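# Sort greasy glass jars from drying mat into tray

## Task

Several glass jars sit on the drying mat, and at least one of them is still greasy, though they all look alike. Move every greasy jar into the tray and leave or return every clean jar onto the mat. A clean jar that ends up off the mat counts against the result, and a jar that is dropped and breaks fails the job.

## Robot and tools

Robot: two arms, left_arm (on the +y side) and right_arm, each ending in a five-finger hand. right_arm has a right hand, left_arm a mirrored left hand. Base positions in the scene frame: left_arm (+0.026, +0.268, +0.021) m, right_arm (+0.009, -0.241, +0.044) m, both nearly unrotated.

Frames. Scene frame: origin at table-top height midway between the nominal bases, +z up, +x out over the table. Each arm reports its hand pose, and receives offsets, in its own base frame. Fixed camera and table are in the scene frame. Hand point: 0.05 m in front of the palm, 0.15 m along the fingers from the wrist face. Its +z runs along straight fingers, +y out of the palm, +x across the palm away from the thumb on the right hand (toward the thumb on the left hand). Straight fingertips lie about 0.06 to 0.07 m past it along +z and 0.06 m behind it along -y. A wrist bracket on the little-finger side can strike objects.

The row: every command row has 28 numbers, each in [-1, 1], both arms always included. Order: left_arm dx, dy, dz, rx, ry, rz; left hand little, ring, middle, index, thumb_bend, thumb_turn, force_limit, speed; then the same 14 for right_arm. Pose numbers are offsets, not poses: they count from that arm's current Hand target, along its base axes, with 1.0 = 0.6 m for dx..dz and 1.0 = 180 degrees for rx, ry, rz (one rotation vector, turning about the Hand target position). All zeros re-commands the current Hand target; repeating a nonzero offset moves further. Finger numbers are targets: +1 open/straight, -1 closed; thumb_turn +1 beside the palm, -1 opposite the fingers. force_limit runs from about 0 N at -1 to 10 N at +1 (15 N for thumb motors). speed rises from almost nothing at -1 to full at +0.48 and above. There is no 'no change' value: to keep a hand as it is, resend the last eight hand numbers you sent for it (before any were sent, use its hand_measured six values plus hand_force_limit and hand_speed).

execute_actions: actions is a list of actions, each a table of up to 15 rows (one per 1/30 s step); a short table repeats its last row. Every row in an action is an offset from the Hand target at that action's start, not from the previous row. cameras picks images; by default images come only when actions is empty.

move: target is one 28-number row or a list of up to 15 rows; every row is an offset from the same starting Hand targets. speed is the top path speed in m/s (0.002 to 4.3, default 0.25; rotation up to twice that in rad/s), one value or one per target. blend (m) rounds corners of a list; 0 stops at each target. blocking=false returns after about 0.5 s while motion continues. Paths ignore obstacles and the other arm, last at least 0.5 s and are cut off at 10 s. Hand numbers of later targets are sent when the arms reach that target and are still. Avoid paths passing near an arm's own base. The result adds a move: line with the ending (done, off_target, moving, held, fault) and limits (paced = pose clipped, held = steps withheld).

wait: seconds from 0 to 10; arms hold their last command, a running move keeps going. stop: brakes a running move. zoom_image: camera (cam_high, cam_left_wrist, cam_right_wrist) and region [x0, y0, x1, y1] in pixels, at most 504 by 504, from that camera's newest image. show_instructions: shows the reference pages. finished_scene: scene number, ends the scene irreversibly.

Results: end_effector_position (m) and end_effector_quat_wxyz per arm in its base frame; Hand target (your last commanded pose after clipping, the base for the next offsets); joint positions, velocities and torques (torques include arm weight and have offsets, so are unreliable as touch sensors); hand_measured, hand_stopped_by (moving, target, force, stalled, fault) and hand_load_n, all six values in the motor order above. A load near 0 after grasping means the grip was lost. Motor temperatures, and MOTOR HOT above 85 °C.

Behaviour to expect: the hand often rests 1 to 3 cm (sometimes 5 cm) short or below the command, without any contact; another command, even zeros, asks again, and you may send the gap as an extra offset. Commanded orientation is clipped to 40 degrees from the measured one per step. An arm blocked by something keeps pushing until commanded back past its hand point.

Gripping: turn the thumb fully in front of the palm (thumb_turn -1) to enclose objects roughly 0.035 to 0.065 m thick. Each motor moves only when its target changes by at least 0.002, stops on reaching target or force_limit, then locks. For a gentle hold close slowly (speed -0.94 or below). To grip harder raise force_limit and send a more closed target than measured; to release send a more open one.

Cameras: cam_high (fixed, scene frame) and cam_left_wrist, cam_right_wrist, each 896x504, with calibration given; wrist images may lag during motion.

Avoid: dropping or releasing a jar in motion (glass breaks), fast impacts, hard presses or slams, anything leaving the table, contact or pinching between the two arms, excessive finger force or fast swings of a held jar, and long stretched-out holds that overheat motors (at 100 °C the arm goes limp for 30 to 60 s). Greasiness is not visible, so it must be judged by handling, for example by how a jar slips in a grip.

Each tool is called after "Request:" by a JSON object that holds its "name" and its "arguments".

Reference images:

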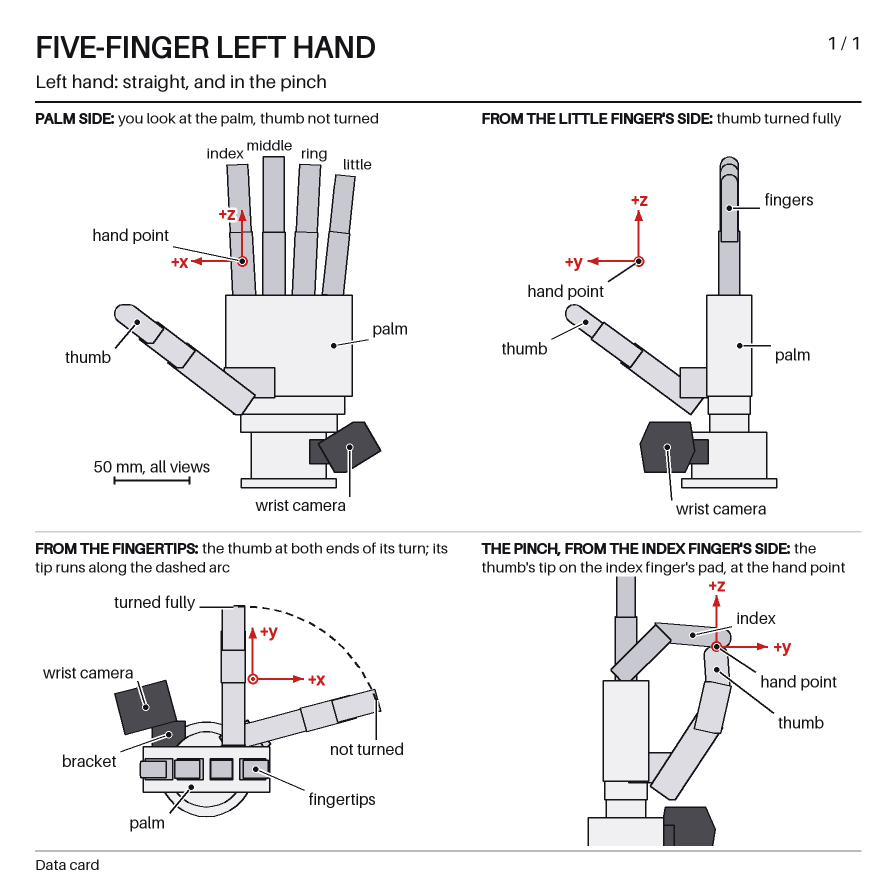

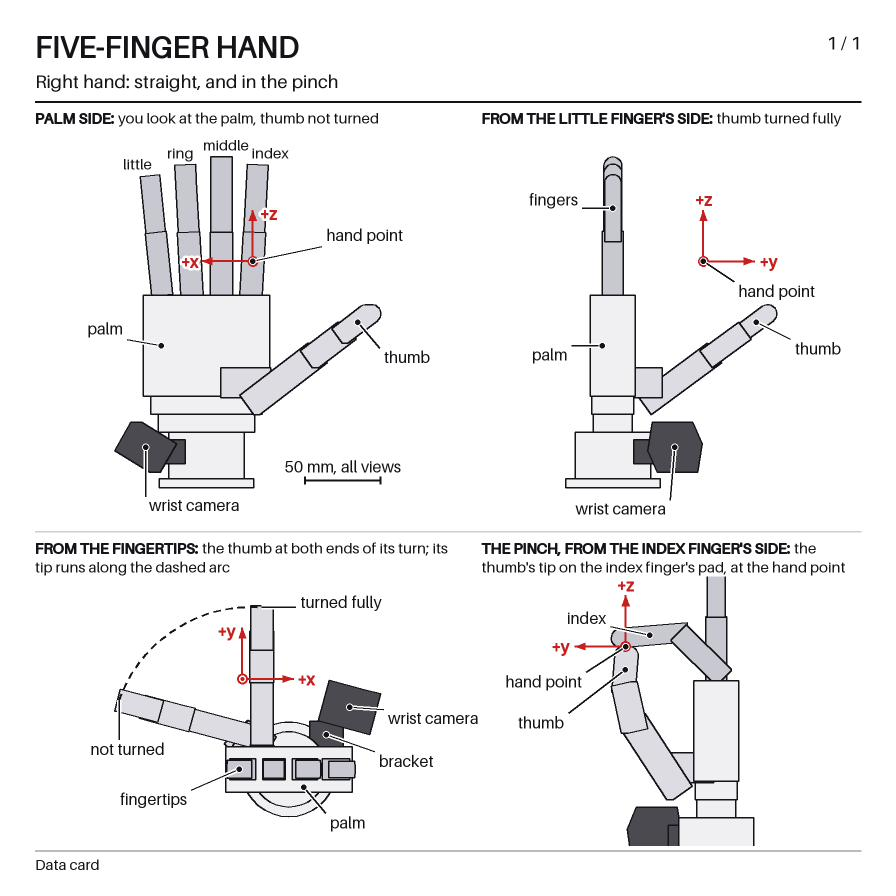

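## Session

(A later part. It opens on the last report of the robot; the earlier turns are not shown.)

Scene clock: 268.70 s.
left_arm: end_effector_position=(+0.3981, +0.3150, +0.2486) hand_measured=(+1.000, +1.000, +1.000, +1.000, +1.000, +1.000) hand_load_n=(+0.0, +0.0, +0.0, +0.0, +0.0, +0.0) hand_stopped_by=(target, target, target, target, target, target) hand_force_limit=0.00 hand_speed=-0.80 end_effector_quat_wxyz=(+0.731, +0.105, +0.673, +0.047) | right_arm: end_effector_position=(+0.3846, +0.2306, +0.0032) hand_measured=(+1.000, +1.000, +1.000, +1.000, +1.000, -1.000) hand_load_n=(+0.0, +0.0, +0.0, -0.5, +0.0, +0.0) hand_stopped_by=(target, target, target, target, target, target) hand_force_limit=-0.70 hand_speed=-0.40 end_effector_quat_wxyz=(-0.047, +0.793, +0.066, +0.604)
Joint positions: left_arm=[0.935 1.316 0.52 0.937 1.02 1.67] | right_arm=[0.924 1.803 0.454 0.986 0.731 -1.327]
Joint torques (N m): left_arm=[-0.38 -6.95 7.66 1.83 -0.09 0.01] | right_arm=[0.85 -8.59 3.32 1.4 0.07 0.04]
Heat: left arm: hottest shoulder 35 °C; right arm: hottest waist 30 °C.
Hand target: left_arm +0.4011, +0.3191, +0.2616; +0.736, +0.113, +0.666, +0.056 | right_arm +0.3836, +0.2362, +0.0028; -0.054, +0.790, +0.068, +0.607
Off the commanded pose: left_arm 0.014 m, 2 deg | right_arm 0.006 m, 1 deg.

Request:
{"name": "move", "arguments": {"target": [[0,0,0,0,0,0,1,1,1,1,1,1,0,-0.8,-0.115,-0.02,0,0,0,0,1,1,1,1,1,-1,-0.7,-0.4],[0,0,0,0,0,0,1,1,1,1,1,1,0,-0.8,-0.115,-0.02,0.35,0,0,0,1,1,1,1,1,-1,-0.7,-0.4],[0,0,0,0,0,0,1,1,1,1,1,1,0,-0.8,0.184,0.078,0.3,0.0049,0.0279,-0.2221,1,1,1,1,1,-1,-0.7,-0.4]], "blend": [0.01,0.03,0], "speed": [0.1,0.2,0.25], "cameras": ["cam_high","cam_right_wrist"]}}

Scene clock: 294.43 s.
left_arm: end_effector_position=(+0.3981, +0.3150, +0.2486) hand_measured=(+1.000, +1.000, +1.000, +1.000, +1.000, +1.000) hand_load_n=(+0.0, +0.0, +0.0, +0.0, +0.0, +0.0) hand_stopped_by=(target, target, target, target, target, target) hand_force_limit=0.00 hand_speed=-0.80 end_effector_quat_wxyz=(+0.731, +0.105, +0.673, +0.047) | right_arm: end_effector_position=(+0.4828, +0.2735, +0.1698) hand_measured=(+1.000, +1.000, +1.000, +1.000, +1.000, -1.000) hand_load_n=(+0.0, +0.0, +0.0, +0.0, +0.0, +0.5) hand_stopped_by=(target, target, target, target, target, target) hand_force_limit=-0.70 hand_speed=-0.40 end_effector_quat_wxyz=(+0.160, +0.796, -0.200, +0.548)
Joint positions: left_arm=[0.935 1.316 0.52 0.937 1.02 1.67] | right_arm=[0.848 1.786 1.365 -0.674 1.168 -0.549]
Joint torques (N m): left_arm=[-0.44 -6.95 7.68 1.83 -0.09 0.02] | right_arm=[-0.15 -14.68 12.81 -0.23 0.75 0.15]
Heat: left arm: hottest shoulder 34 °C; right arm: hottest waist 30 °C.
Hand target: left_arm +0.4011, +0.3191, +0.2616; +0.736, +0.113, +0.666, +0.056 | right_arm +0.4940, +0.2829, +0.1827; +0.148, +0.791, -0.213, +0.554
Off the commanded pose: left_arm 0.014 m, 2 deg | right_arm 0.020 m, 2 deg.
move: off_target (left_arm, right_arm)
camera_calibration:
cam_right_wrist: T_world_to_cam=[[-0.407849, -0.853047, 0.325529, 0.36985], [-0.781639, 0.141932, -0.607368, 0.445816], [0.47191, -0.502161, -0.724662, 0.145263], [0, 0, 0, 1]] pos_world=[0.430759, 0.325169, 0.255644]
Images, in order (width x height): cam_high 896x504, cam_right_wrist 896x504.

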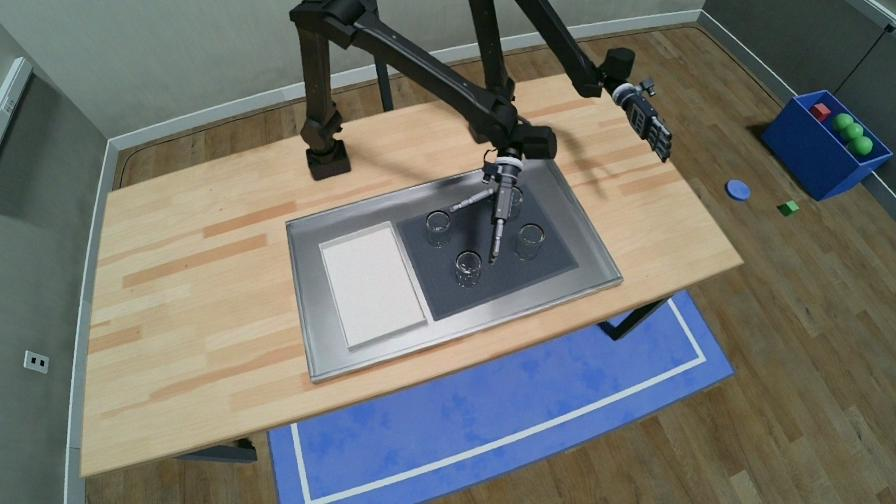

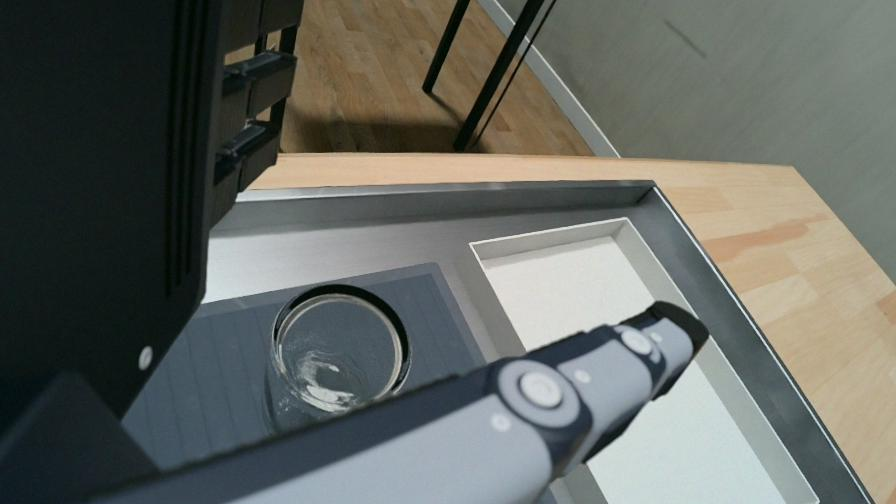

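Request:
{"name": "move", "arguments": {"target": [0,0,0,0,0,0,1,1,1,1,1,1,0,-0.8,-0.0067,0,-0.171,0,0,0,1,1,1,1,1,-1,-0.7,-0.4], "speed": 0.15, "cameras": ["cam_high","cam_right_wrist"]}}

Scene clock: 299.30 s.
left_arm: end_effector_position=(+0.3981, +0.3150, +0.2486) hand_measured=(+1.000, +1.000, +1.000, +1.000, +1.000, +1.000) hand_load_n=(+0.0, +0.0, +0.0, +0.0, +0.0, +0.0) hand_stopped_by=(target, target, target, target, target, target) hand_force_limit=0.00 hand_speed=-0.80 end_effector_quat_wxyz=(+0.731, +0.105, +0.673, +0.047) | right_arm: end_effector_position=(+0.4879, +0.2797, +0.0800) hand_measured=(+1.000, +1.000, +1.000, +1.000, +1.000, -1.000) hand_load_n=(+0.0, +0.0, +0.0, +0.0, +0.0, +0.5) hand_stopped_by=(target, target, target, target, target, target) hand_force_limit=-0.70 hand_speed=-0.40 end_effector_quat_wxyz=(+0.155, +0.794, -0.207, +0.550)
Joint positions: left_arm=[0.935 1.316 0.52 0.937 1.02 1.67] | right_arm=[0.848 1.919 1.297 -0.472 1.169 -0.532]
Joint torques (N m): left_arm=[-0.44 -7 7.68 1.84 -0.09 0.02] | right_arm=[0.21 -16.15 7.66 0.64 0.78 0.11]
Heat: left arm: hottest shoulder 34 °C; right arm: hottest elbow 31 °C.
Hand target: left_arm +0.4011, +0.3191, +0.2616; +0.736, +0.113, +0.666, +0.056 | right_arm +0.4900, +0.2829, +0.0801; +0.148, +0.791, -0.213, +0.554
Off the commanded pose: left_arm 0.014 m, 2 deg | right_arm 0.004 m, 1 deg.
move: off_target (left_arm)
camera_calibration:
cam_right_wrist: T_world_to_cam=[[-0.416479, -0.854551, 0.310301, 0.412379], [-0.774885, 0.155147, -0.612766, 0.387733], [0.475498, -0.495652, -0.726795, 0.0774907], [0, 0, 0, 1]] pos_world=[0.435349, 0.330652, 0.165948]
Images, in order (width x height): cam_high 896x504, cam_right_wrist 896x504.

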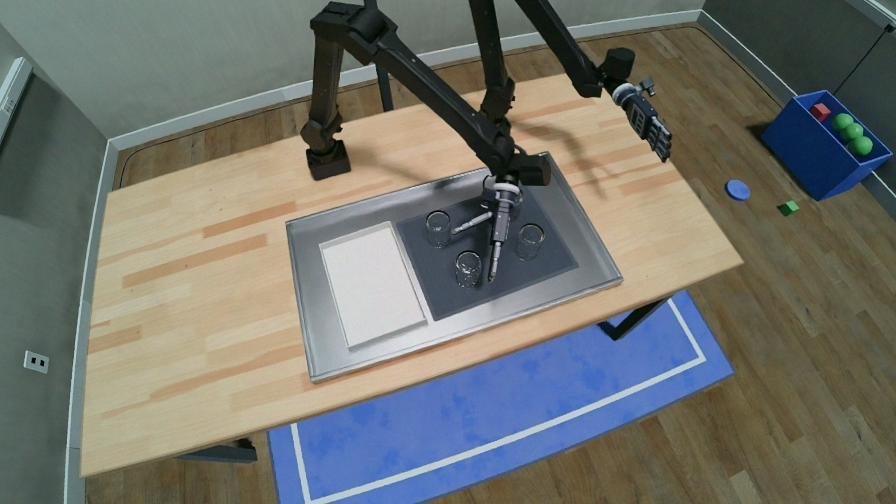

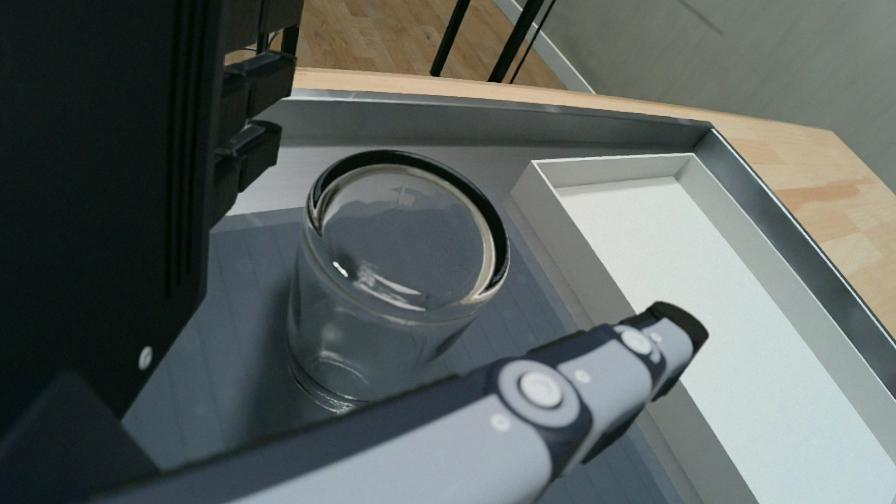

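Request:
{"name": "move", "arguments": {"target": [0,0,0,0,0,0,1,1,1,1,1,1,0,-0.8,-0.0058,-0.010,-0.124,0,0,0,1,1,1,1,1,-1,-0.7,-0.4], "speed": 0.1, "cameras": ["cam_right_wrist"]}}

Scene clock: 304.67 s.
left_arm: end_effector_position=(+0.3981, +0.3150, +0.2486) hand_measured=(+1.000, +1.000, +1.000, +1.000, +1.000, +1.000) hand_load_n=(+0.0, +0.0, +0.0, +0.0, +0.0, +0.0) hand_stopped_by=(target, target, target, target, target, target) hand_force_limit=0.00 hand_speed=-0.80 end_effector_quat_wxyz=(+0.731, +0.105, +0.673, +0.047) | right_arm: end_effector_position=(+0.4861, +0.2769, +0.0148) hand_measured=(+1.000, +1.000, +1.000, +1.000, +1.000, -1.000) hand_load_n=(+0.0, +0.0, +0.0, -0.5, +0.0, +0.5) hand_stopped_by=(target, target, target, target, target, target) hand_force_limit=-0.70 hand_speed=-0.40 end_effector_quat_wxyz=(+0.150, +0.789, -0.213, +0.556)
Joint positions: left_arm=[0.935 1.316 0.52 0.937 1.02 1.67] | right_arm=[0.848 2.019 1.241 -0.294 1.177 -0.532]
Joint torques (N m): left_arm=[-0.44 -7 7.68 1.83 -0.09 0.02] | right_arm=[0.03 -15.33 6.23 0.72 0.43 0.05]
Heat: left arm: hottest shoulder 34 °C; right arm: hottest shoulder 31 °C.
Hand target: left_arm +0.4011, +0.3191, +0.2616; +0.736, +0.113, +0.666, +0.056 | right_arm +0.4865, +0.2769, +0.0056; +0.148, +0.791, -0.213, +0.554
Off the commanded pose: left_arm 0.014 m, 2 deg | right_arm 0.009 m, 0 deg.
move: off_target (left_arm)
camera_calibration:
cam_right_wrist: T_world_to_cam=[[-0.425601, -0.856483, 0.292062, 0.434694], [-0.76207, 0.165196, -0.626067, 0.337997], [0.487969, -0.489026, -0.723008, 0.0216099], [0, 0, 0, 1]] pos_world=[0.432039, 0.327041, 0.100276]
Images, in order (width x height): cam_right_wrist 896x504.

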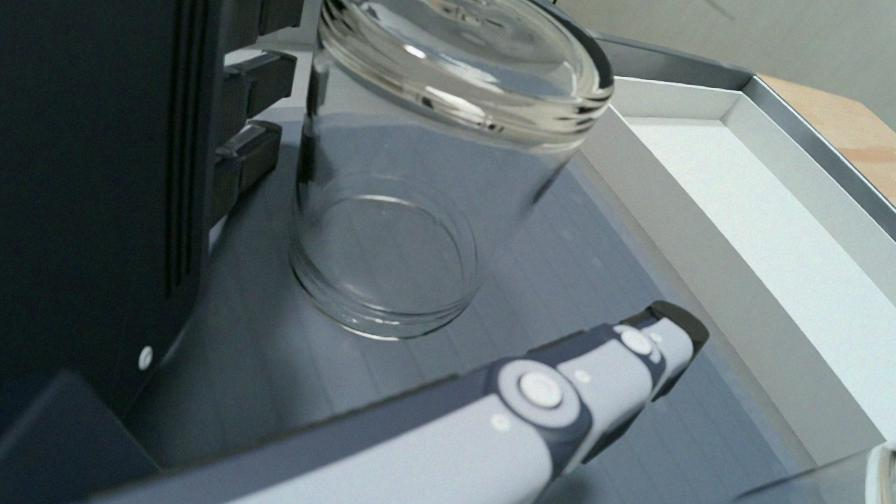

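Request:
{"name": "wait", "arguments": {"seconds": 0.1, "cameras": ["cam_high"]}}

Request:
{"name": "zoom_image", "arguments": {"camera": "cam_high", "region": [400, 150, 600, 310]}}

Scene clock: 306.53 s.
left_arm: end_effector_position=(+0.3981, +0.3150, +0.2486) hand_measured=(+1.000, +1.000, +1.000, +1.000, +1.000, +1.000) hand_load_n=(+0.0, +0.0, +0.0, +0.0, +0.0, +0.0) hand_stopped_by=(target, target, target, target, target, target) hand_force_limit=0.00 hand_speed=-0.80 end_effector_quat_wxyz=(+0.731, +0.105, +0.673, +0.047) | right_arm: end_effector_position=(+0.4861, +0.2769, +0.0148) hand_measured=(+1.000, +1.000, +1.000, +1.000, +1.000, -1.000) hand_load_n=(+0.0, +0.0, +0.0, -1.0, +0.0, +0.0) hand_stopped_by=(target, target, target, target, target, target) hand_force_limit=-0.70 hand_speed=-0.40 end_effector_quat_wxyz=(+0.150, +0.789, -0.213, +0.556)
Joint positions: left_arm=[0.935 1.316 0.52 0.937 1.02 1.67] | right_arm=[0.848 2.019 1.241 -0.294 1.177 -0.532]
Joint velocities: left_arm=[within noise] | right_arm=[-0.044 -0.005 0.012 0.007 0.037 -0.022]
Joint torques (N m): left_arm=[-0.38 -6.95 7.71 1.85 -0.09 0.02] | right_arm=[0.03 -15.33 6.24 0.73 0.43 0.05]
Heat: left arm: hottest shoulder 34 °C; right arm: hottest shoulder 31 °C.
Hand target: left_arm +0.4011, +0.3191, +0.2616; +0.736, +0.113, +0.666, +0.056 | right_arm +0.4865, +0.2769, +0.0056; +0.148, +0.791, -0.213, +0.554
Off the commanded pose: left_arm 0.014 m, 2 deg | right_arm 0.009 m, 0 deg.
wait: 0.10 s; at rest from the start
Images, in order (width x height): cam_high 896x504.

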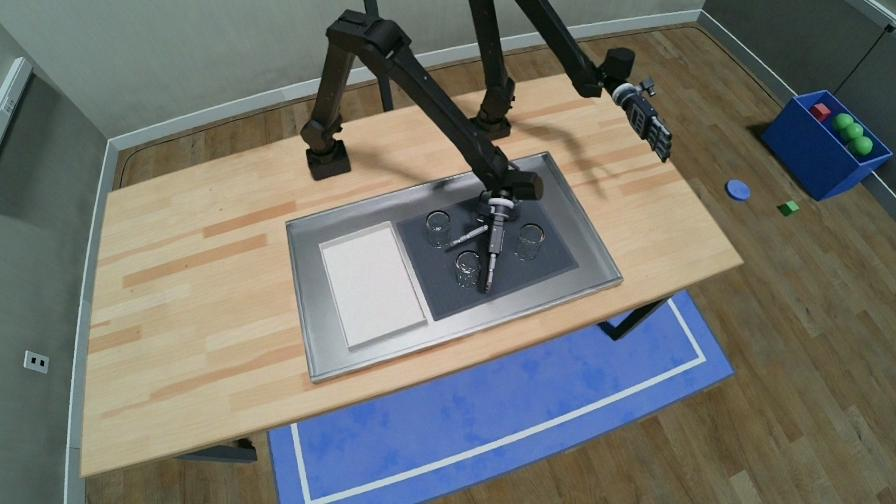

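Scaled by 2.520.

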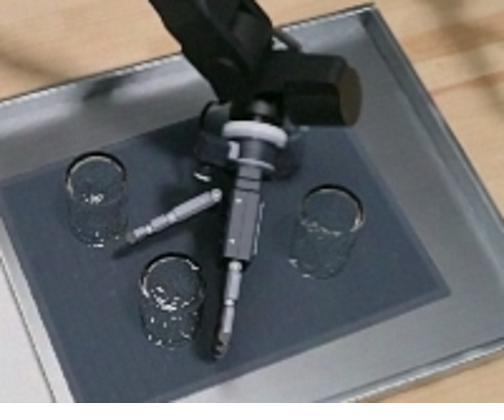

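Request:
{"name": "move", "arguments": {"target": [0,0,0,0,0,0,1,1,1,1,1,1,0,-0.8,0,0,0.06,0,0,0,1,1,1,1,1,-1,-0.7,-0.4], "speed": 0.05, "cameras": ["cam_high"]}}

Scene clock: 310.60 s.
left_arm: end_effector_position=(+0.3981, +0.3150, +0.2486) hand_measured=(+1.000, +1.000, +1.000, +1.000, +1.000, +1.000) hand_load_n=(+0.0, +0.0, +0.0, +0.0, +0.0, +0.0) hand_stopped_by=(target, target, target, target, target, target) hand_force_limit=0.00 hand_speed=-0.80 end_effector_quat_wxyz=(+0.731, +0.105, +0.673, +0.047) | right_arm: end_effector_position=(+0.4823, +0.2729, +0.0231) hand_measured=(+1.000, +1.000, +1.000, +1.000, +1.000, -1.000) hand_load_n=(+0.0, +0.0, +0.0, +0.0, +0.0, +0.5) hand_stopped_by=(target, target, target, target, target, target) hand_force_limit=-0.70 hand_speed=-0.40 end_effector_quat_wxyz=(+0.160, +0.794, -0.205, +0.549)
Joint positions: left_arm=[0.935 1.316 0.52 0.937 1.02 1.67] | right_arm=[0.848 2.001 1.241 -0.343 1.174 -0.532]
Joint torques (N m): left_arm=[-0.38 -6.89 7.66 1.83 -0.09 0.02] | right_arm=[0.09 -19.43 7.46 -0.31 0.59 0.03]
Heat: left arm: hottest shoulder 34 °C; right arm: hottest shoulder 31 °C.
Hand target: left_arm +0.4011, +0.3191, +0.2616; +0.736, +0.113, +0.666, +0.056 | right_arm +0.4865, +0.2769, +0.0416; +0.148, +0.791, -0.213, +0.554
Off the commanded pose: left_arm 0.014 m, 2 deg | right_arm 0.019 m, 2 deg.
move: off_target (left_arm, right_arm)
Images, in order (width x height): cam_high 896x504.

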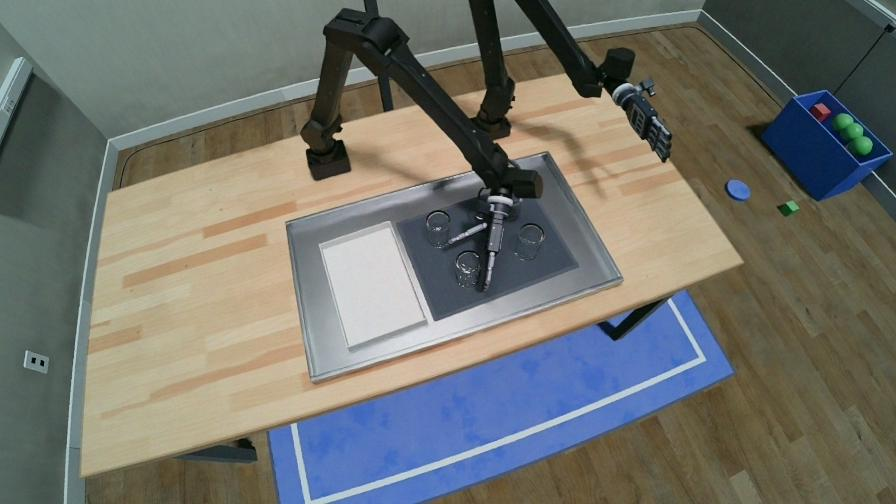

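Request:
{"name": "move", "arguments": {"target": [[0,0,0,0,0,0,1,1,1,1,1,1,0,-0.8,0,0,0.13,0,0,0,1,1,1,1,1,-1,-0.7,-0.4],[0,0,0,0,0,0,1,1,1,1,1,1,0,-0.8,-0.005,0.002,0.13,0.0361,0.0625,0,1,1,1,1,1,-1,-0.7,-0.4],[0,0,0,0,0,0,1,1,1,1,1,1,0,-0.8,-0.005,0.002,0.06,0.0361,0.0625,0,1,1,1,1,1,-1,-0.7,-0.4]], "speed": 0.12, "cameras": ["cam_high","cam_right_wrist"]}}

Scene clock: 323.83 s.
left_arm: end_effector_position=(+0.3981, +0.3150, +0.2486) hand_measured=(+1.000, +1.000, +1.000, +1.000, +1.000, +1.000) hand_load_n=(+0.0, +0.0, +0.0, +0.0, +0.0, +0.0) hand_stopped_by=(target, target, target, target, target, target) hand_force_limit=0.00 hand_speed=-0.80 end_effector_quat_wxyz=(+0.731, +0.105, +0.673, +0.047) | right_arm: end_effector_position=(+0.4794, +0.2806, +0.0854) hand_measured=(+1.000, +1.000, +1.000, +1.000, +1.000, -1.000) hand_load_n=(+0.0, +0.0, +0.0, +0.0, +0.0, +0.0) hand_stopped_by=(target, target, target, target, target, target) hand_force_limit=-0.70 hand_speed=-0.40 end_effector_quat_wxyz=(+0.123, +0.850, -0.222, +0.462)
Joint positions: left_arm=[0.935 1.316 0.52 0.937 1.02 1.67] | right_arm=[0.816 1.869 1.36 -0.712 0.954 -0.426]
Joint torques (N m): left_arm=[-0.32 -6.95 7.68 1.84 -0.09 0.02] | right_arm=[-0.56 -14.92 7.66 0.53 0.58 0.13]
Heat: left arm: hottest shoulder 34 °C; right arm: hottest shoulder 31 °C.
Hand target: left_arm +0.4011, +0.3191, +0.2616; +0.736, +0.113, +0.666, +0.056 | right_arm +0.4835, +0.2780, +0.0777; +0.124, +0.848, -0.229, +0.461
Off the commanded pose: left_arm 0.014 m, 2 deg | right_arm 0.009 m, 1 deg.
move: off_target (left_arm)
camera_calibration:
cam_right_wrist: T_world_to_cam=[[-0.355579, -0.893021, 0.275821, 0.392351], [-0.873492, 0.212519, -0.438005, 0.400623], [0.33253, -0.396673, -0.855614, 0.13773], [0, 0, 0, 1]] pos_world=[0.443654, 0.319871, 0.1851]
Images, in order (width x height): cam_high 896x504, cam_right_wrist 896x504.

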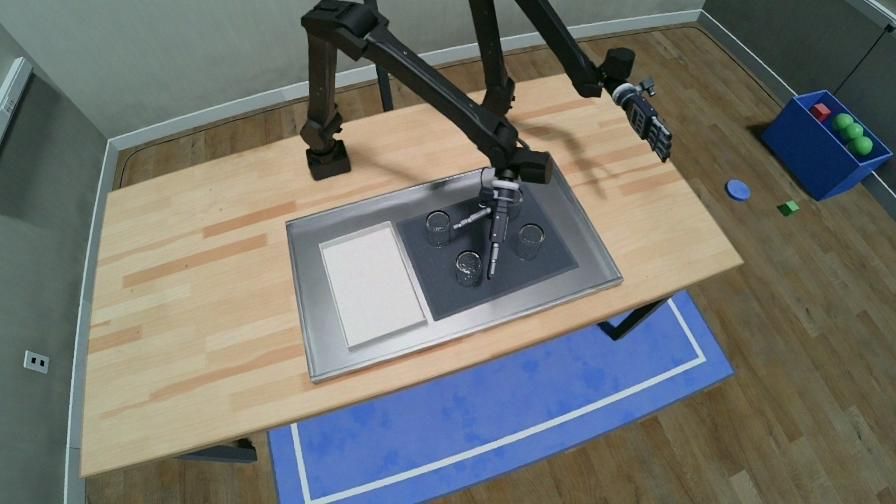

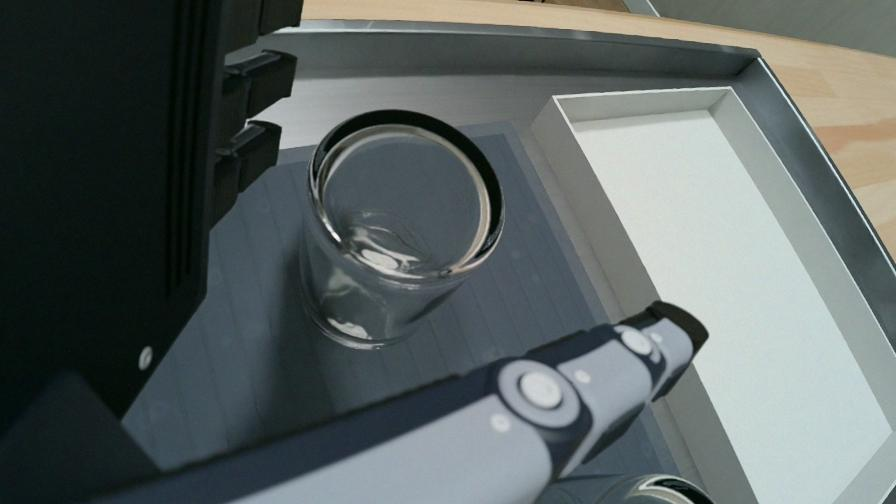

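Request:
{"name": "move", "arguments": {"target": [0,0,0,0,0,0,1,1,1,1,1,1,0,-0.8,0.007,-0.006,-0.116,0,0,0,1,1,1,1,1,-1,-0.7,-0.4], "speed": 0.08, "cameras": ["cam_high","cam_right_wrist"]}}

Request:
{"name": "zoom_image", "arguments": {"camera": "cam_high", "region": [400, 150, 600, 310]}}

Scene clock: 328.43 s.
left_arm: end_effector_position=(+0.3981, +0.3150, +0.2486) hand_measured=(+1.000, +1.000, +1.000, +1.000, +1.000, +1.000) hand_load_n=(+0.0, +0.0, +0.0, +0.0, +0.0, +0.0) hand_stopped_by=(target, target, target, target, target, target) hand_force_limit=0.00 hand_speed=-0.80 end_effector_quat_wxyz=(+0.731, +0.105, +0.673, +0.047) | right_arm: end_effector_position=(+0.4843, +0.2789, +0.0255) hand_measured=(+1.000, +1.000, +1.000, +1.000, +1.000, -1.000) hand_load_n=(+0.0, +0.0, +0.0, -2.5, +0.0, +0.0) hand_stopped_by=(target, target, target, target, target, target) hand_force_limit=-0.70 hand_speed=-0.40 end_effector_quat_wxyz=(+0.120, +0.847, -0.226, +0.467)
Joint positions: left_arm=[0.935 1.316 0.52 0.937 1.02 1.67] | right_arm=[0.809 1.956 1.306 -0.551 0.959 -0.434]
Joint torques (N m): left_arm=[-0.44 -6.95 7.66 1.85 -0.09 0.02] | right_arm=[-0.73 -13.92 6.74 0.9 0.28 0.1]
Heat: left arm: hottest shoulder 34 °C; right arm: hottest shoulder 31 °C.
Hand target: left_arm +0.4011, +0.3191, +0.2616; +0.736, +0.113, +0.666, +0.056 | right_arm +0.4877, +0.2744, +0.0080; +0.124, +0.848, -0.229, +0.461
Off the commanded pose: left_arm 0.014 m, 2 deg | right_arm 0.018 m, 1 deg.
move: off_target (left_arm, right_arm)
camera_calibration:
cam_right_wrist: T_world_to_cam=[[-0.363495, -0.893111, 0.264999, 0.413304], [-0.866189, 0.219307, -0.449023, 0.373897], [0.342911, -0.392757, -0.85332, 0.0780008], [0, 0, 0, 1]] pos_world=[0.447352, 0.317763, 0.124923]
Images, in order (width x height): cam_high 896x504, cam_right_wrist 896x504.

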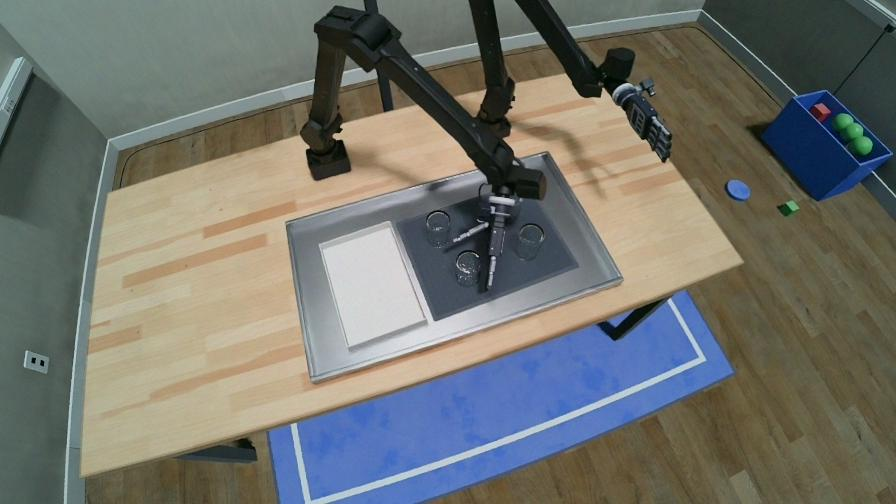

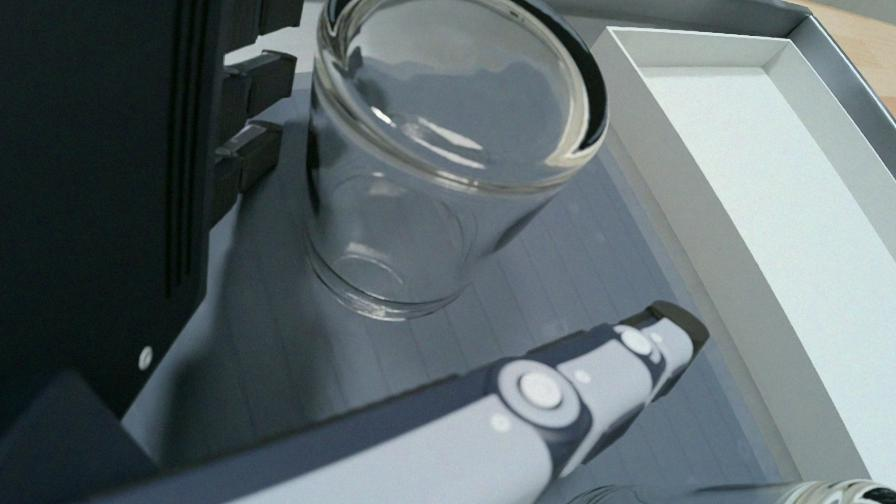

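Scaled by 2.520.

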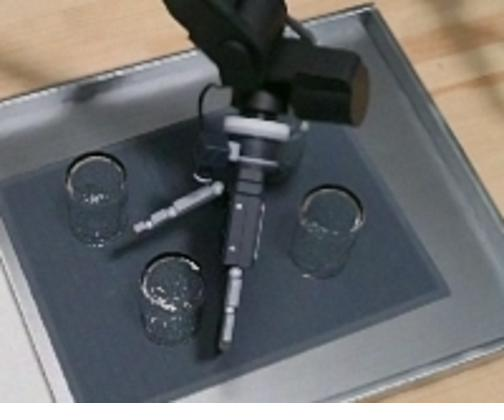

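Request:
{"name": "zoom_image", "arguments": {"camera": "cam_high", "region": [450, 230, 520, 300]}}

Request:
{"name": "zoom_image", "arguments": {"camera": "cam_high", "region": [460, 150, 560, 230]}}

Scaled by 7.200.

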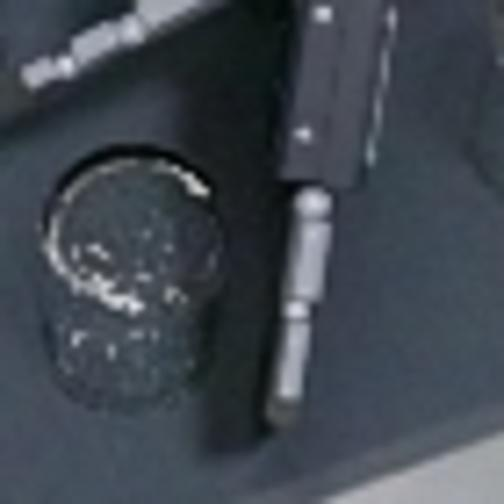

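Scaled by 5.040.

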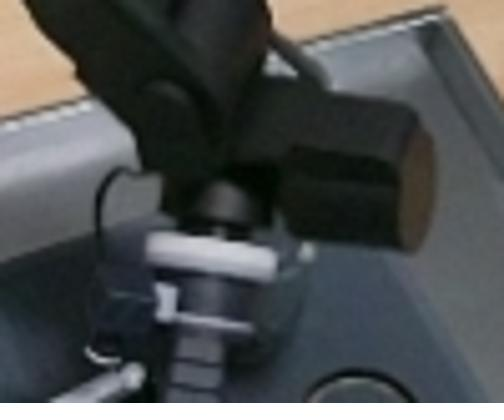

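Request:
{"name": "move", "arguments": {"target": [0,0,0,0,0,0,1,1,1,1,1,1,0,-0.8,-0.003,0.001,0.055,0,0,0,1,1,1,1,1,-1,-0.7,-0.4], "speed": 0.05, "cameras": ["cam_right_wrist"]}}

Scene clock: 348.93 s.
left_arm: end_effector_position=(+0.3981, +0.3150, +0.2486) hand_measured=(+1.000, +1.000, +1.000, +1.000, +1.000, +1.000) hand_load_n=(+0.0, +0.0, +0.0, +0.0, +0.0, +0.0) hand_stopped_by=(target, target, target, target, target, target) hand_force_limit=0.00 hand_speed=-0.80 end_effector_quat_wxyz=(+0.731, +0.105, +0.673, +0.047) | right_arm: end_effector_position=(+0.4803, +0.2751, +0.0276) hand_measured=(+1.000, +1.000, +1.000, +1.000, +1.000, -1.000) hand_load_n=(+0.0, +0.0, +0.0, +0.0, +0.0, +0.0) hand_stopped_by=(target, target, target, target, target, target) hand_force_limit=-0.70 hand_speed=-0.40 end_effector_quat_wxyz=(+0.129, +0.850, -0.221, +0.461)
Joint positions: left_arm=[0.935 1.316 0.52 0.937 1.02 1.67] | right_arm=[0.809 1.951 1.306 -0.582 0.957 -0.433]
Joint velocities: left_arm=[-0.005 -0.044 0.007 0.007 -0.095 -0.007] | right_arm=[within noise]
Joint torques (N m): left_arm=[-0.38 -7 7.71 1.84 -0.09 0.03] | right_arm=[-0.5 -18.26 8.51 -0.66 0.39 0.07]
Heat: left arm: hottest shoulder 34 °C; right arm: hottest shoulder 33 °C.
Hand target: left_arm +0.4011, +0.3191, +0.2616; +0.736, +0.113, +0.666, +0.056 | right_arm +0.4859, +0.2751, +0.0411; +0.123, +0.848, -0.229, +0.461
Off the commanded pose: left_arm 0.014 m, 2 deg | right_arm 0.014 m, 1 deg.
move: off_target (left_arm, right_arm)
camera_calibration:
cam_right_wrist: T_world_to_cam=[[-0.358458, -0.888561, 0.286299, 0.403723], [-0.874393, 0.212135, -0.436389, 0.377781], [0.327024, -0.406765, -0.852993, 0.0911252], [0, 0, 0, 1]] pos_world=[0.445247, 0.315658, 0.127003]
Images, in order (width x height): cam_right_wrist 896x504.

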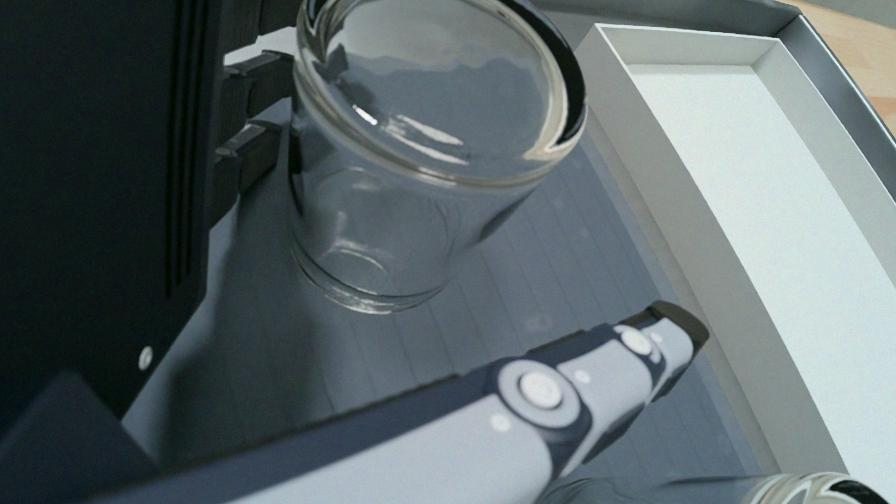

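Request:
{"name": "move", "arguments": {"target": [0,0,0,0,0,0,1,1,1,1,1,1,0,-0.8,0.0555,-0.030,0.003,0,0,0,1,1,1,1,1,-1,-0.7,-0.4], "speed": 0.05, "cameras": ["cam_right_wrist","cam_high"]}}

Scene clock: 357.50 s.
left_arm: end_effector_position=(+0.3981, +0.3150, +0.2486) hand_measured=(+1.000, +1.000, +1.000, +1.000, +1.000, +1.000) hand_load_n=(+0.0, +0.0, +0.0, +0.5, +0.0, +0.0) hand_stopped_by=(target, target, target, target, target, target) hand_force_limit=0.00 hand_speed=-0.80 end_effector_quat_wxyz=(+0.731, +0.105, +0.673, +0.047) | right_arm: end_effector_position=(+0.5016, +0.2557, +0.0302) hand_measured=(+1.000, +1.000, +1.000, +1.000, +1.000, -1.000) hand_load_n=(+0.0, +0.0, +0.0, +0.5, +0.0, +0.0) hand_stopped_by=(target, target, target, target, target, target) hand_force_limit=-0.70 hand_speed=-0.40 end_effector_quat_wxyz=(+0.135, +0.855, -0.215, +0.453)
Joint positions: left_arm=[0.935 1.316 0.52 0.937 1.02 1.67] | right_arm=[0.756 1.948 1.308 -0.537 0.928 -0.521]
Joint torques (N m): left_arm=[-0.38 -6.95 7.68 1.85 -0.09 0.02] | right_arm=[-1.32 -16.97 10.28 0.38 0.52 -0.05]
Heat: left arm: hottest shoulder 34 °C; right arm: hottest shoulder 34 °C.
Hand target: left_arm +0.4011, +0.3191, +0.2616; +0.736, +0.113, +0.666, +0.056 | right_arm +0.5192, +0.2570, +0.0429; +0.124, +0.848, -0.229, +0.461
Off the commanded pose: left_arm 0.014 m, 2 deg | right_arm 0.022 m, 2 deg.
move: off_target (left_arm, right_arm)
camera_calibration:
cam_right_wrist: T_world_to_cam=[[-0.347834, -0.887461, 0.302366, 0.387184], [-0.884459, 0.203611, -0.41985, 0.408293], [0.311035, -0.413468, -0.855746, 0.0882492], [0, 0, 0, 1]] pos_world=[0.468346, 0.296966, 0.12987]
Images, in order (width x height): cam_high 896x504, cam_right_wrist 896x504.

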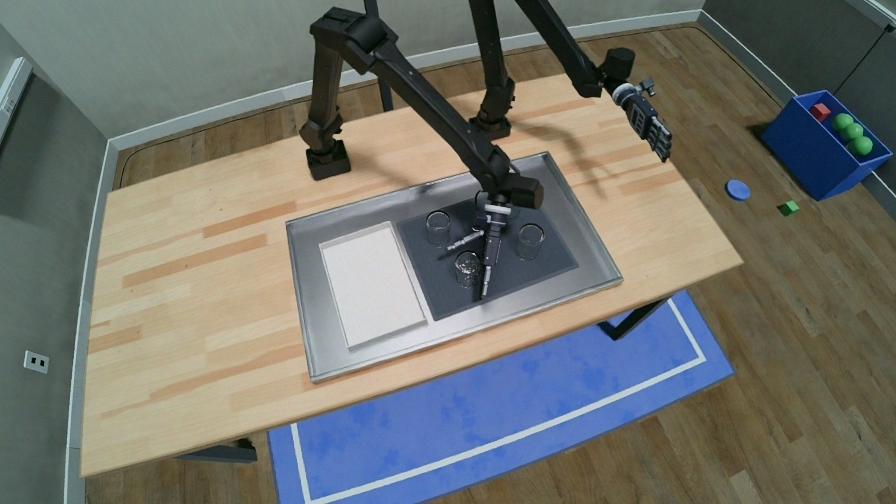

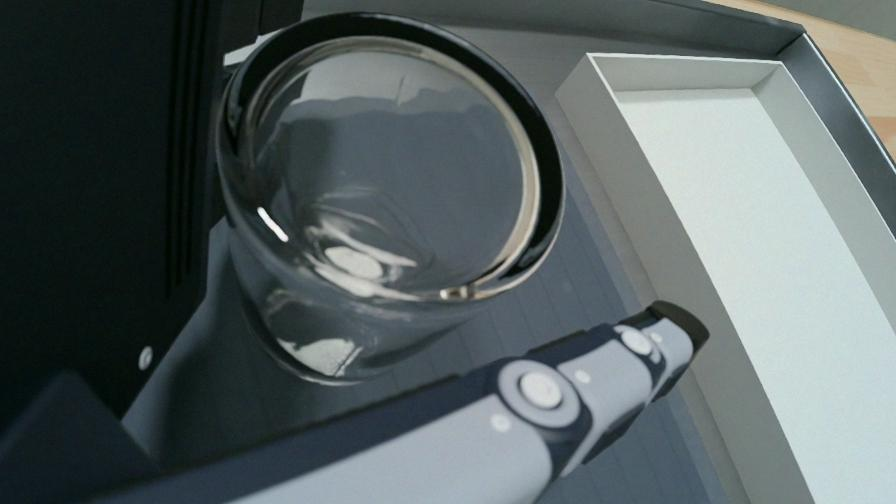

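Request:
{"name": "move", "arguments": {"target": [0,0,0,0,0,0,1,1,1,1,1,1,0,-0.8,0.02,-0.0057,-0.002,0,0,0,1,1,1,1,1,-1,-0.7,-0.4], "speed": 0.05, "cameras": ["cam_right_wrist"]}}

Scene clock: 361.40 s.
left_arm: end_effector_position=(+0.3981, +0.3150, +0.2486) hand_measured=(+1.000, +1.000, +1.000, +1.000, +1.000, +1.000) hand_load_n=(+0.0, +0.0, +0.0, +0.0, +0.0, +0.0) hand_stopped_by=(target, target, target, target, target, target) hand_force_limit=0.00 hand_speed=-0.80 end_effector_quat_wxyz=(+0.731, +0.105, +0.673, +0.047) | right_arm: end_effector_position=(+0.5155, +0.2471, +0.0347) hand_measured=(+1.000, +1.000, +1.000, +1.000, +1.000, -1.000) hand_load_n=(+0.0, +0.0, +0.0, +0.0, +0.0, +0.0) hand_stopped_by=(target, target, target, target, target, target) hand_force_limit=-0.70 hand_speed=-0.40 end_effector_quat_wxyz=(+0.134, +0.853, -0.221, +0.454)
Joint positions: left_arm=[0.935 1.316 0.52 0.937 1.02 1.67] | right_arm=[0.727 1.948 1.321 -0.52 0.919 -0.549]
Joint torques (N m): left_arm=[-0.44 -6.95 7.69 1.85 -0.09 0.02] | right_arm=[-0.32 -15.97 10.81 0.5 0.55 -0.05]
Heat: left arm: hottest shoulder 34 °C; right arm: hottest shoulder 33 °C.
Hand target: left_arm +0.4011, +0.3191, +0.2616; +0.736, +0.113, +0.666, +0.056 | right_arm +0.5313, +0.2537, +0.0418; +0.123, +0.848, -0.229, +0.461
Off the commanded pose: left_arm 0.014 m, 2 deg | right_arm 0.018 m, 2 deg.
move: off_target (left_arm, right_arm)
camera_calibration:
cam_right_wrist: T_world_to_cam=[[-0.357401, -0.885986, 0.295454, 0.387828], [-0.880716, 0.214441, -0.422321, 0.419733], [0.310813, -0.411148, -0.856943, 0.0837793], [0, 0, 0, 1]] pos_world=[0.482236, 0.288048, 0.134471]
Images, in order (width x height): cam_right_wrist 896x504.

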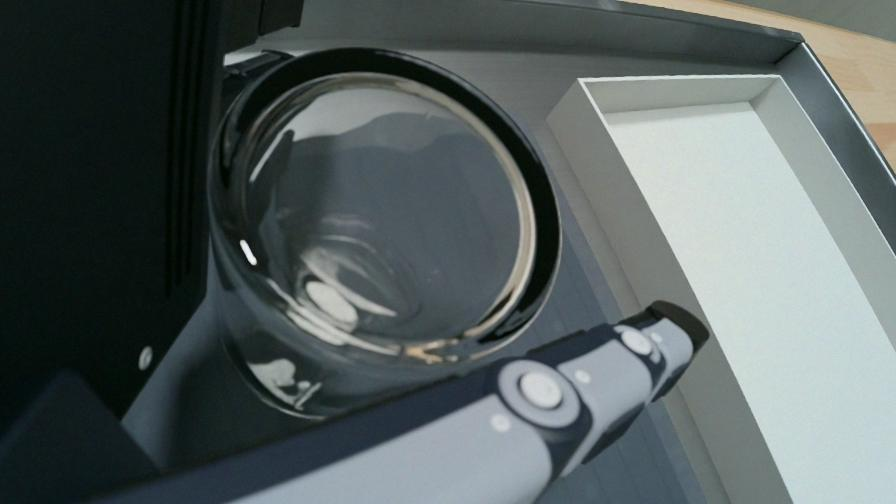

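Request:
{"name": "move", "arguments": {"target": [0,0,0,0,0,0,1,1,1,1,1,1,0,-0.8,0.0,0.0,-0.018,0,0,0,1,1,1,1,1,-1,-0.7,-0.4], "speed": 0.05}}

Request:
{"name": "execute_actions", "arguments": {"actions": [[[0,0,0,0,0,0,1,1,1,1,1,1,0,-0.8,0,0,0,0,0,0,1,1,0.6,0.6,0.8,-1,-0.75,-0.6]],[[0,0,0,0,0,0,1,1,1,1,1,1,0,-0.8,0,0,0,0,0,0,1,1,-1,-1,-1,-1,-0.7,-0.965]]]}}

Request:
{"name": "wait", "arguments": {"seconds": 3, "cameras": ["cam_right_wrist"]}}

Scene clock: 367.47 s.
left_arm: end_effector_position=(+0.3981, +0.3150, +0.2486) hand_measured=(+1.000, +1.000, +1.000, +1.000, +1.000, +1.000) hand_load_n=(+0.0, +0.0, +0.0, +0.0, +0.0, +0.0) hand_stopped_by=(target, target, target, target, target, target) hand_force_limit=0.00 hand_speed=-0.80 end_effector_quat_wxyz=(+0.731, +0.105, +0.673, +0.047) | right_arm: end_effector_position=(+0.5183, +0.2497, +0.0301) hand_measured=(+1.000, +1.000, +1.000, +1.000, +1.000, -1.000) hand_load_n=(+0.0, +0.0, +0.0, +0.0, +0.0, +0.5) hand_stopped_by=(target, target, target, target, target, target) hand_force_limit=-0.70 hand_speed=-0.40 end_effector_quat_wxyz=(+0.128, +0.852, -0.224, +0.457)
Joint positions: left_arm=[0.935 1.316 0.52 0.937 1.02 1.67] | right_arm=[0.727 1.957 1.321 -0.497 0.918 -0.55]
Joint torques (N m): left_arm=[-0.32 -6.95 7.66 1.83 -0.09 0.02] | right_arm=[-0.5 -15.15 10.15 0.5 0.58 -0.05]
Heat: left arm: hottest shoulder 34 °C; right arm: hottest shoulder 33 °C.
Hand target: left_arm +0.4011, +0.3191, +0.2616; +0.736, +0.113, +0.666, +0.056 | right_arm +0.5312, +0.2537, +0.0310; +0.124, +0.848, -0.229, +0.461
Off the commanded pose: left_arm 0.014 m, 2 deg | right_arm 0.014 m, 1 deg.
move: off_target (left_arm, right_arm)

Scene clock: 371.47 s.
left_arm: end_effector_position=(+0.3981, +0.3150, +0.2486) hand_measured=(+1.000, +1.000, +1.000, +1.000, +1.000, +1.000) hand_load_n=(+0.0, +0.0, +0.0, +0.0, +0.0, +0.0) hand_stopped_by=(target, target, target, target, target, target) hand_force_limit=0.00 hand_speed=-0.80 end_effector_quat_wxyz=(+0.731, +0.105, +0.673, +0.047) | right_arm: end_effector_position=(+0.5184, +0.2498, +0.0299) hand_measured=(+1.000, +1.000, +0.254, +0.600, +0.852, -1.000) hand_load_n=(+0.0, +0.0, +1.5, +1.0, +3.0, +0.0) hand_stopped_by=(target, target, force, force, force, target) hand_force_limit=-0.70 hand_speed=-0.96 end_effector_quat_wxyz=(+0.128, +0.852, -0.223, +0.457)
Joint positions: left_arm=[0.935 1.316 0.52 0.937 1.02 1.67] | right_arm=[0.727 1.957 1.321 -0.496 0.918 -0.551]
Joint torques (N m): left_arm=[-0.38 -7 7.68 1.83 -0.09 0.02] | right_arm=[-0.62 -15.15 10.14 0.49 0.6 -0.02]
Heat: left arm: hottest shoulder 34 °C; right arm: hottest shoulder 33 °C.
Hand target: left_arm +0.4011, +0.3191, +0.2616; +0.736, +0.113, +0.666, +0.056 | right_arm +0.5313, +0.2537, +0.0309; +0.124, +0.848, -0.229, +0.461
Off the commanded pose: left_arm 0.014 m, 2 deg | right_arm 0.014 m, 1 deg.
not at rest: the robot was still moving 3 seconds after this call's last action.

Scene clock: 374.47 s.
left_arm: end_effector_position=(+0.3981, +0.3150, +0.2486) hand_measured=(+1.000, +1.000, +1.000, +1.000, +1.000, +1.000) hand_load_n=(+0.0, +0.0, +0.0, +0.0, +0.0, +0.0) hand_stopped_by=(target, target, target, target, target, target) hand_force_limit=0.00 hand_speed=-0.80 end_effector_quat_wxyz=(+0.731, +0.105, +0.673, +0.047) | right_arm: end_effector_position=(+0.5184, +0.2498, +0.0299) hand_measured=(+1.000, +1.000, +0.254, +0.600, +0.852, -1.000) hand_load_n=(+0.0, +0.0, +2.0, +1.5, +3.0, +0.0) hand_stopped_by=(target, target, force, force, force, target) hand_force_limit=-0.70 hand_speed=-0.96 end_effector_quat_wxyz=(+0.128, +0.852, -0.223, +0.457)
Joint positions: left_arm=[0.935 1.316 0.52 0.937 1.02 1.67] | right_arm=[0.727 1.957 1.321 -0.496 0.918 -0.551]
Joint torques (N m): left_arm=[-0.38 -6.95 7.71 1.83 -0.08 0.02] | right_arm=[-0.62 -15.09 10.15 0.49 0.6 -0.03]
Heat: left arm: hottest shoulder 34 °C; right arm: hottest shoulder 33 °C.
Hand target: left_arm +0.4011, +0.3191, +0.2616; +0.736, +0.113, +0.666, +0.056 | right_arm +0.5313, +0.2537, +0.0309; +0.124, +0.848, -0.229, +0.461
Off the commanded pose: left_arm 0.014 m, 2 deg | right_arm 0.014 m, 1 deg.
wait: 3.00 s; at rest by 0.17 s
camera_calibration:
cam_right_wrist: T_world_to_cam=[[-0.358158, -0.889352, 0.284212, 0.394209], [-0.877324, 0.216436, -0.42832, 0.417623], [0.319414, -0.402752, -0.857768, 0.0733788], [0, 0, 0, 1]] pos_world=[0.484141, 0.289755, 0.129779]
Images, in order (width x height): cam_right_wrist 896x504.

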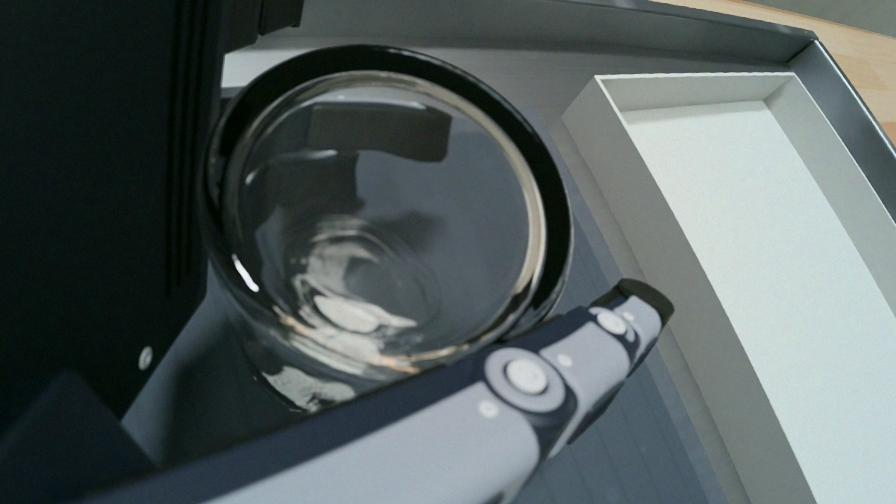

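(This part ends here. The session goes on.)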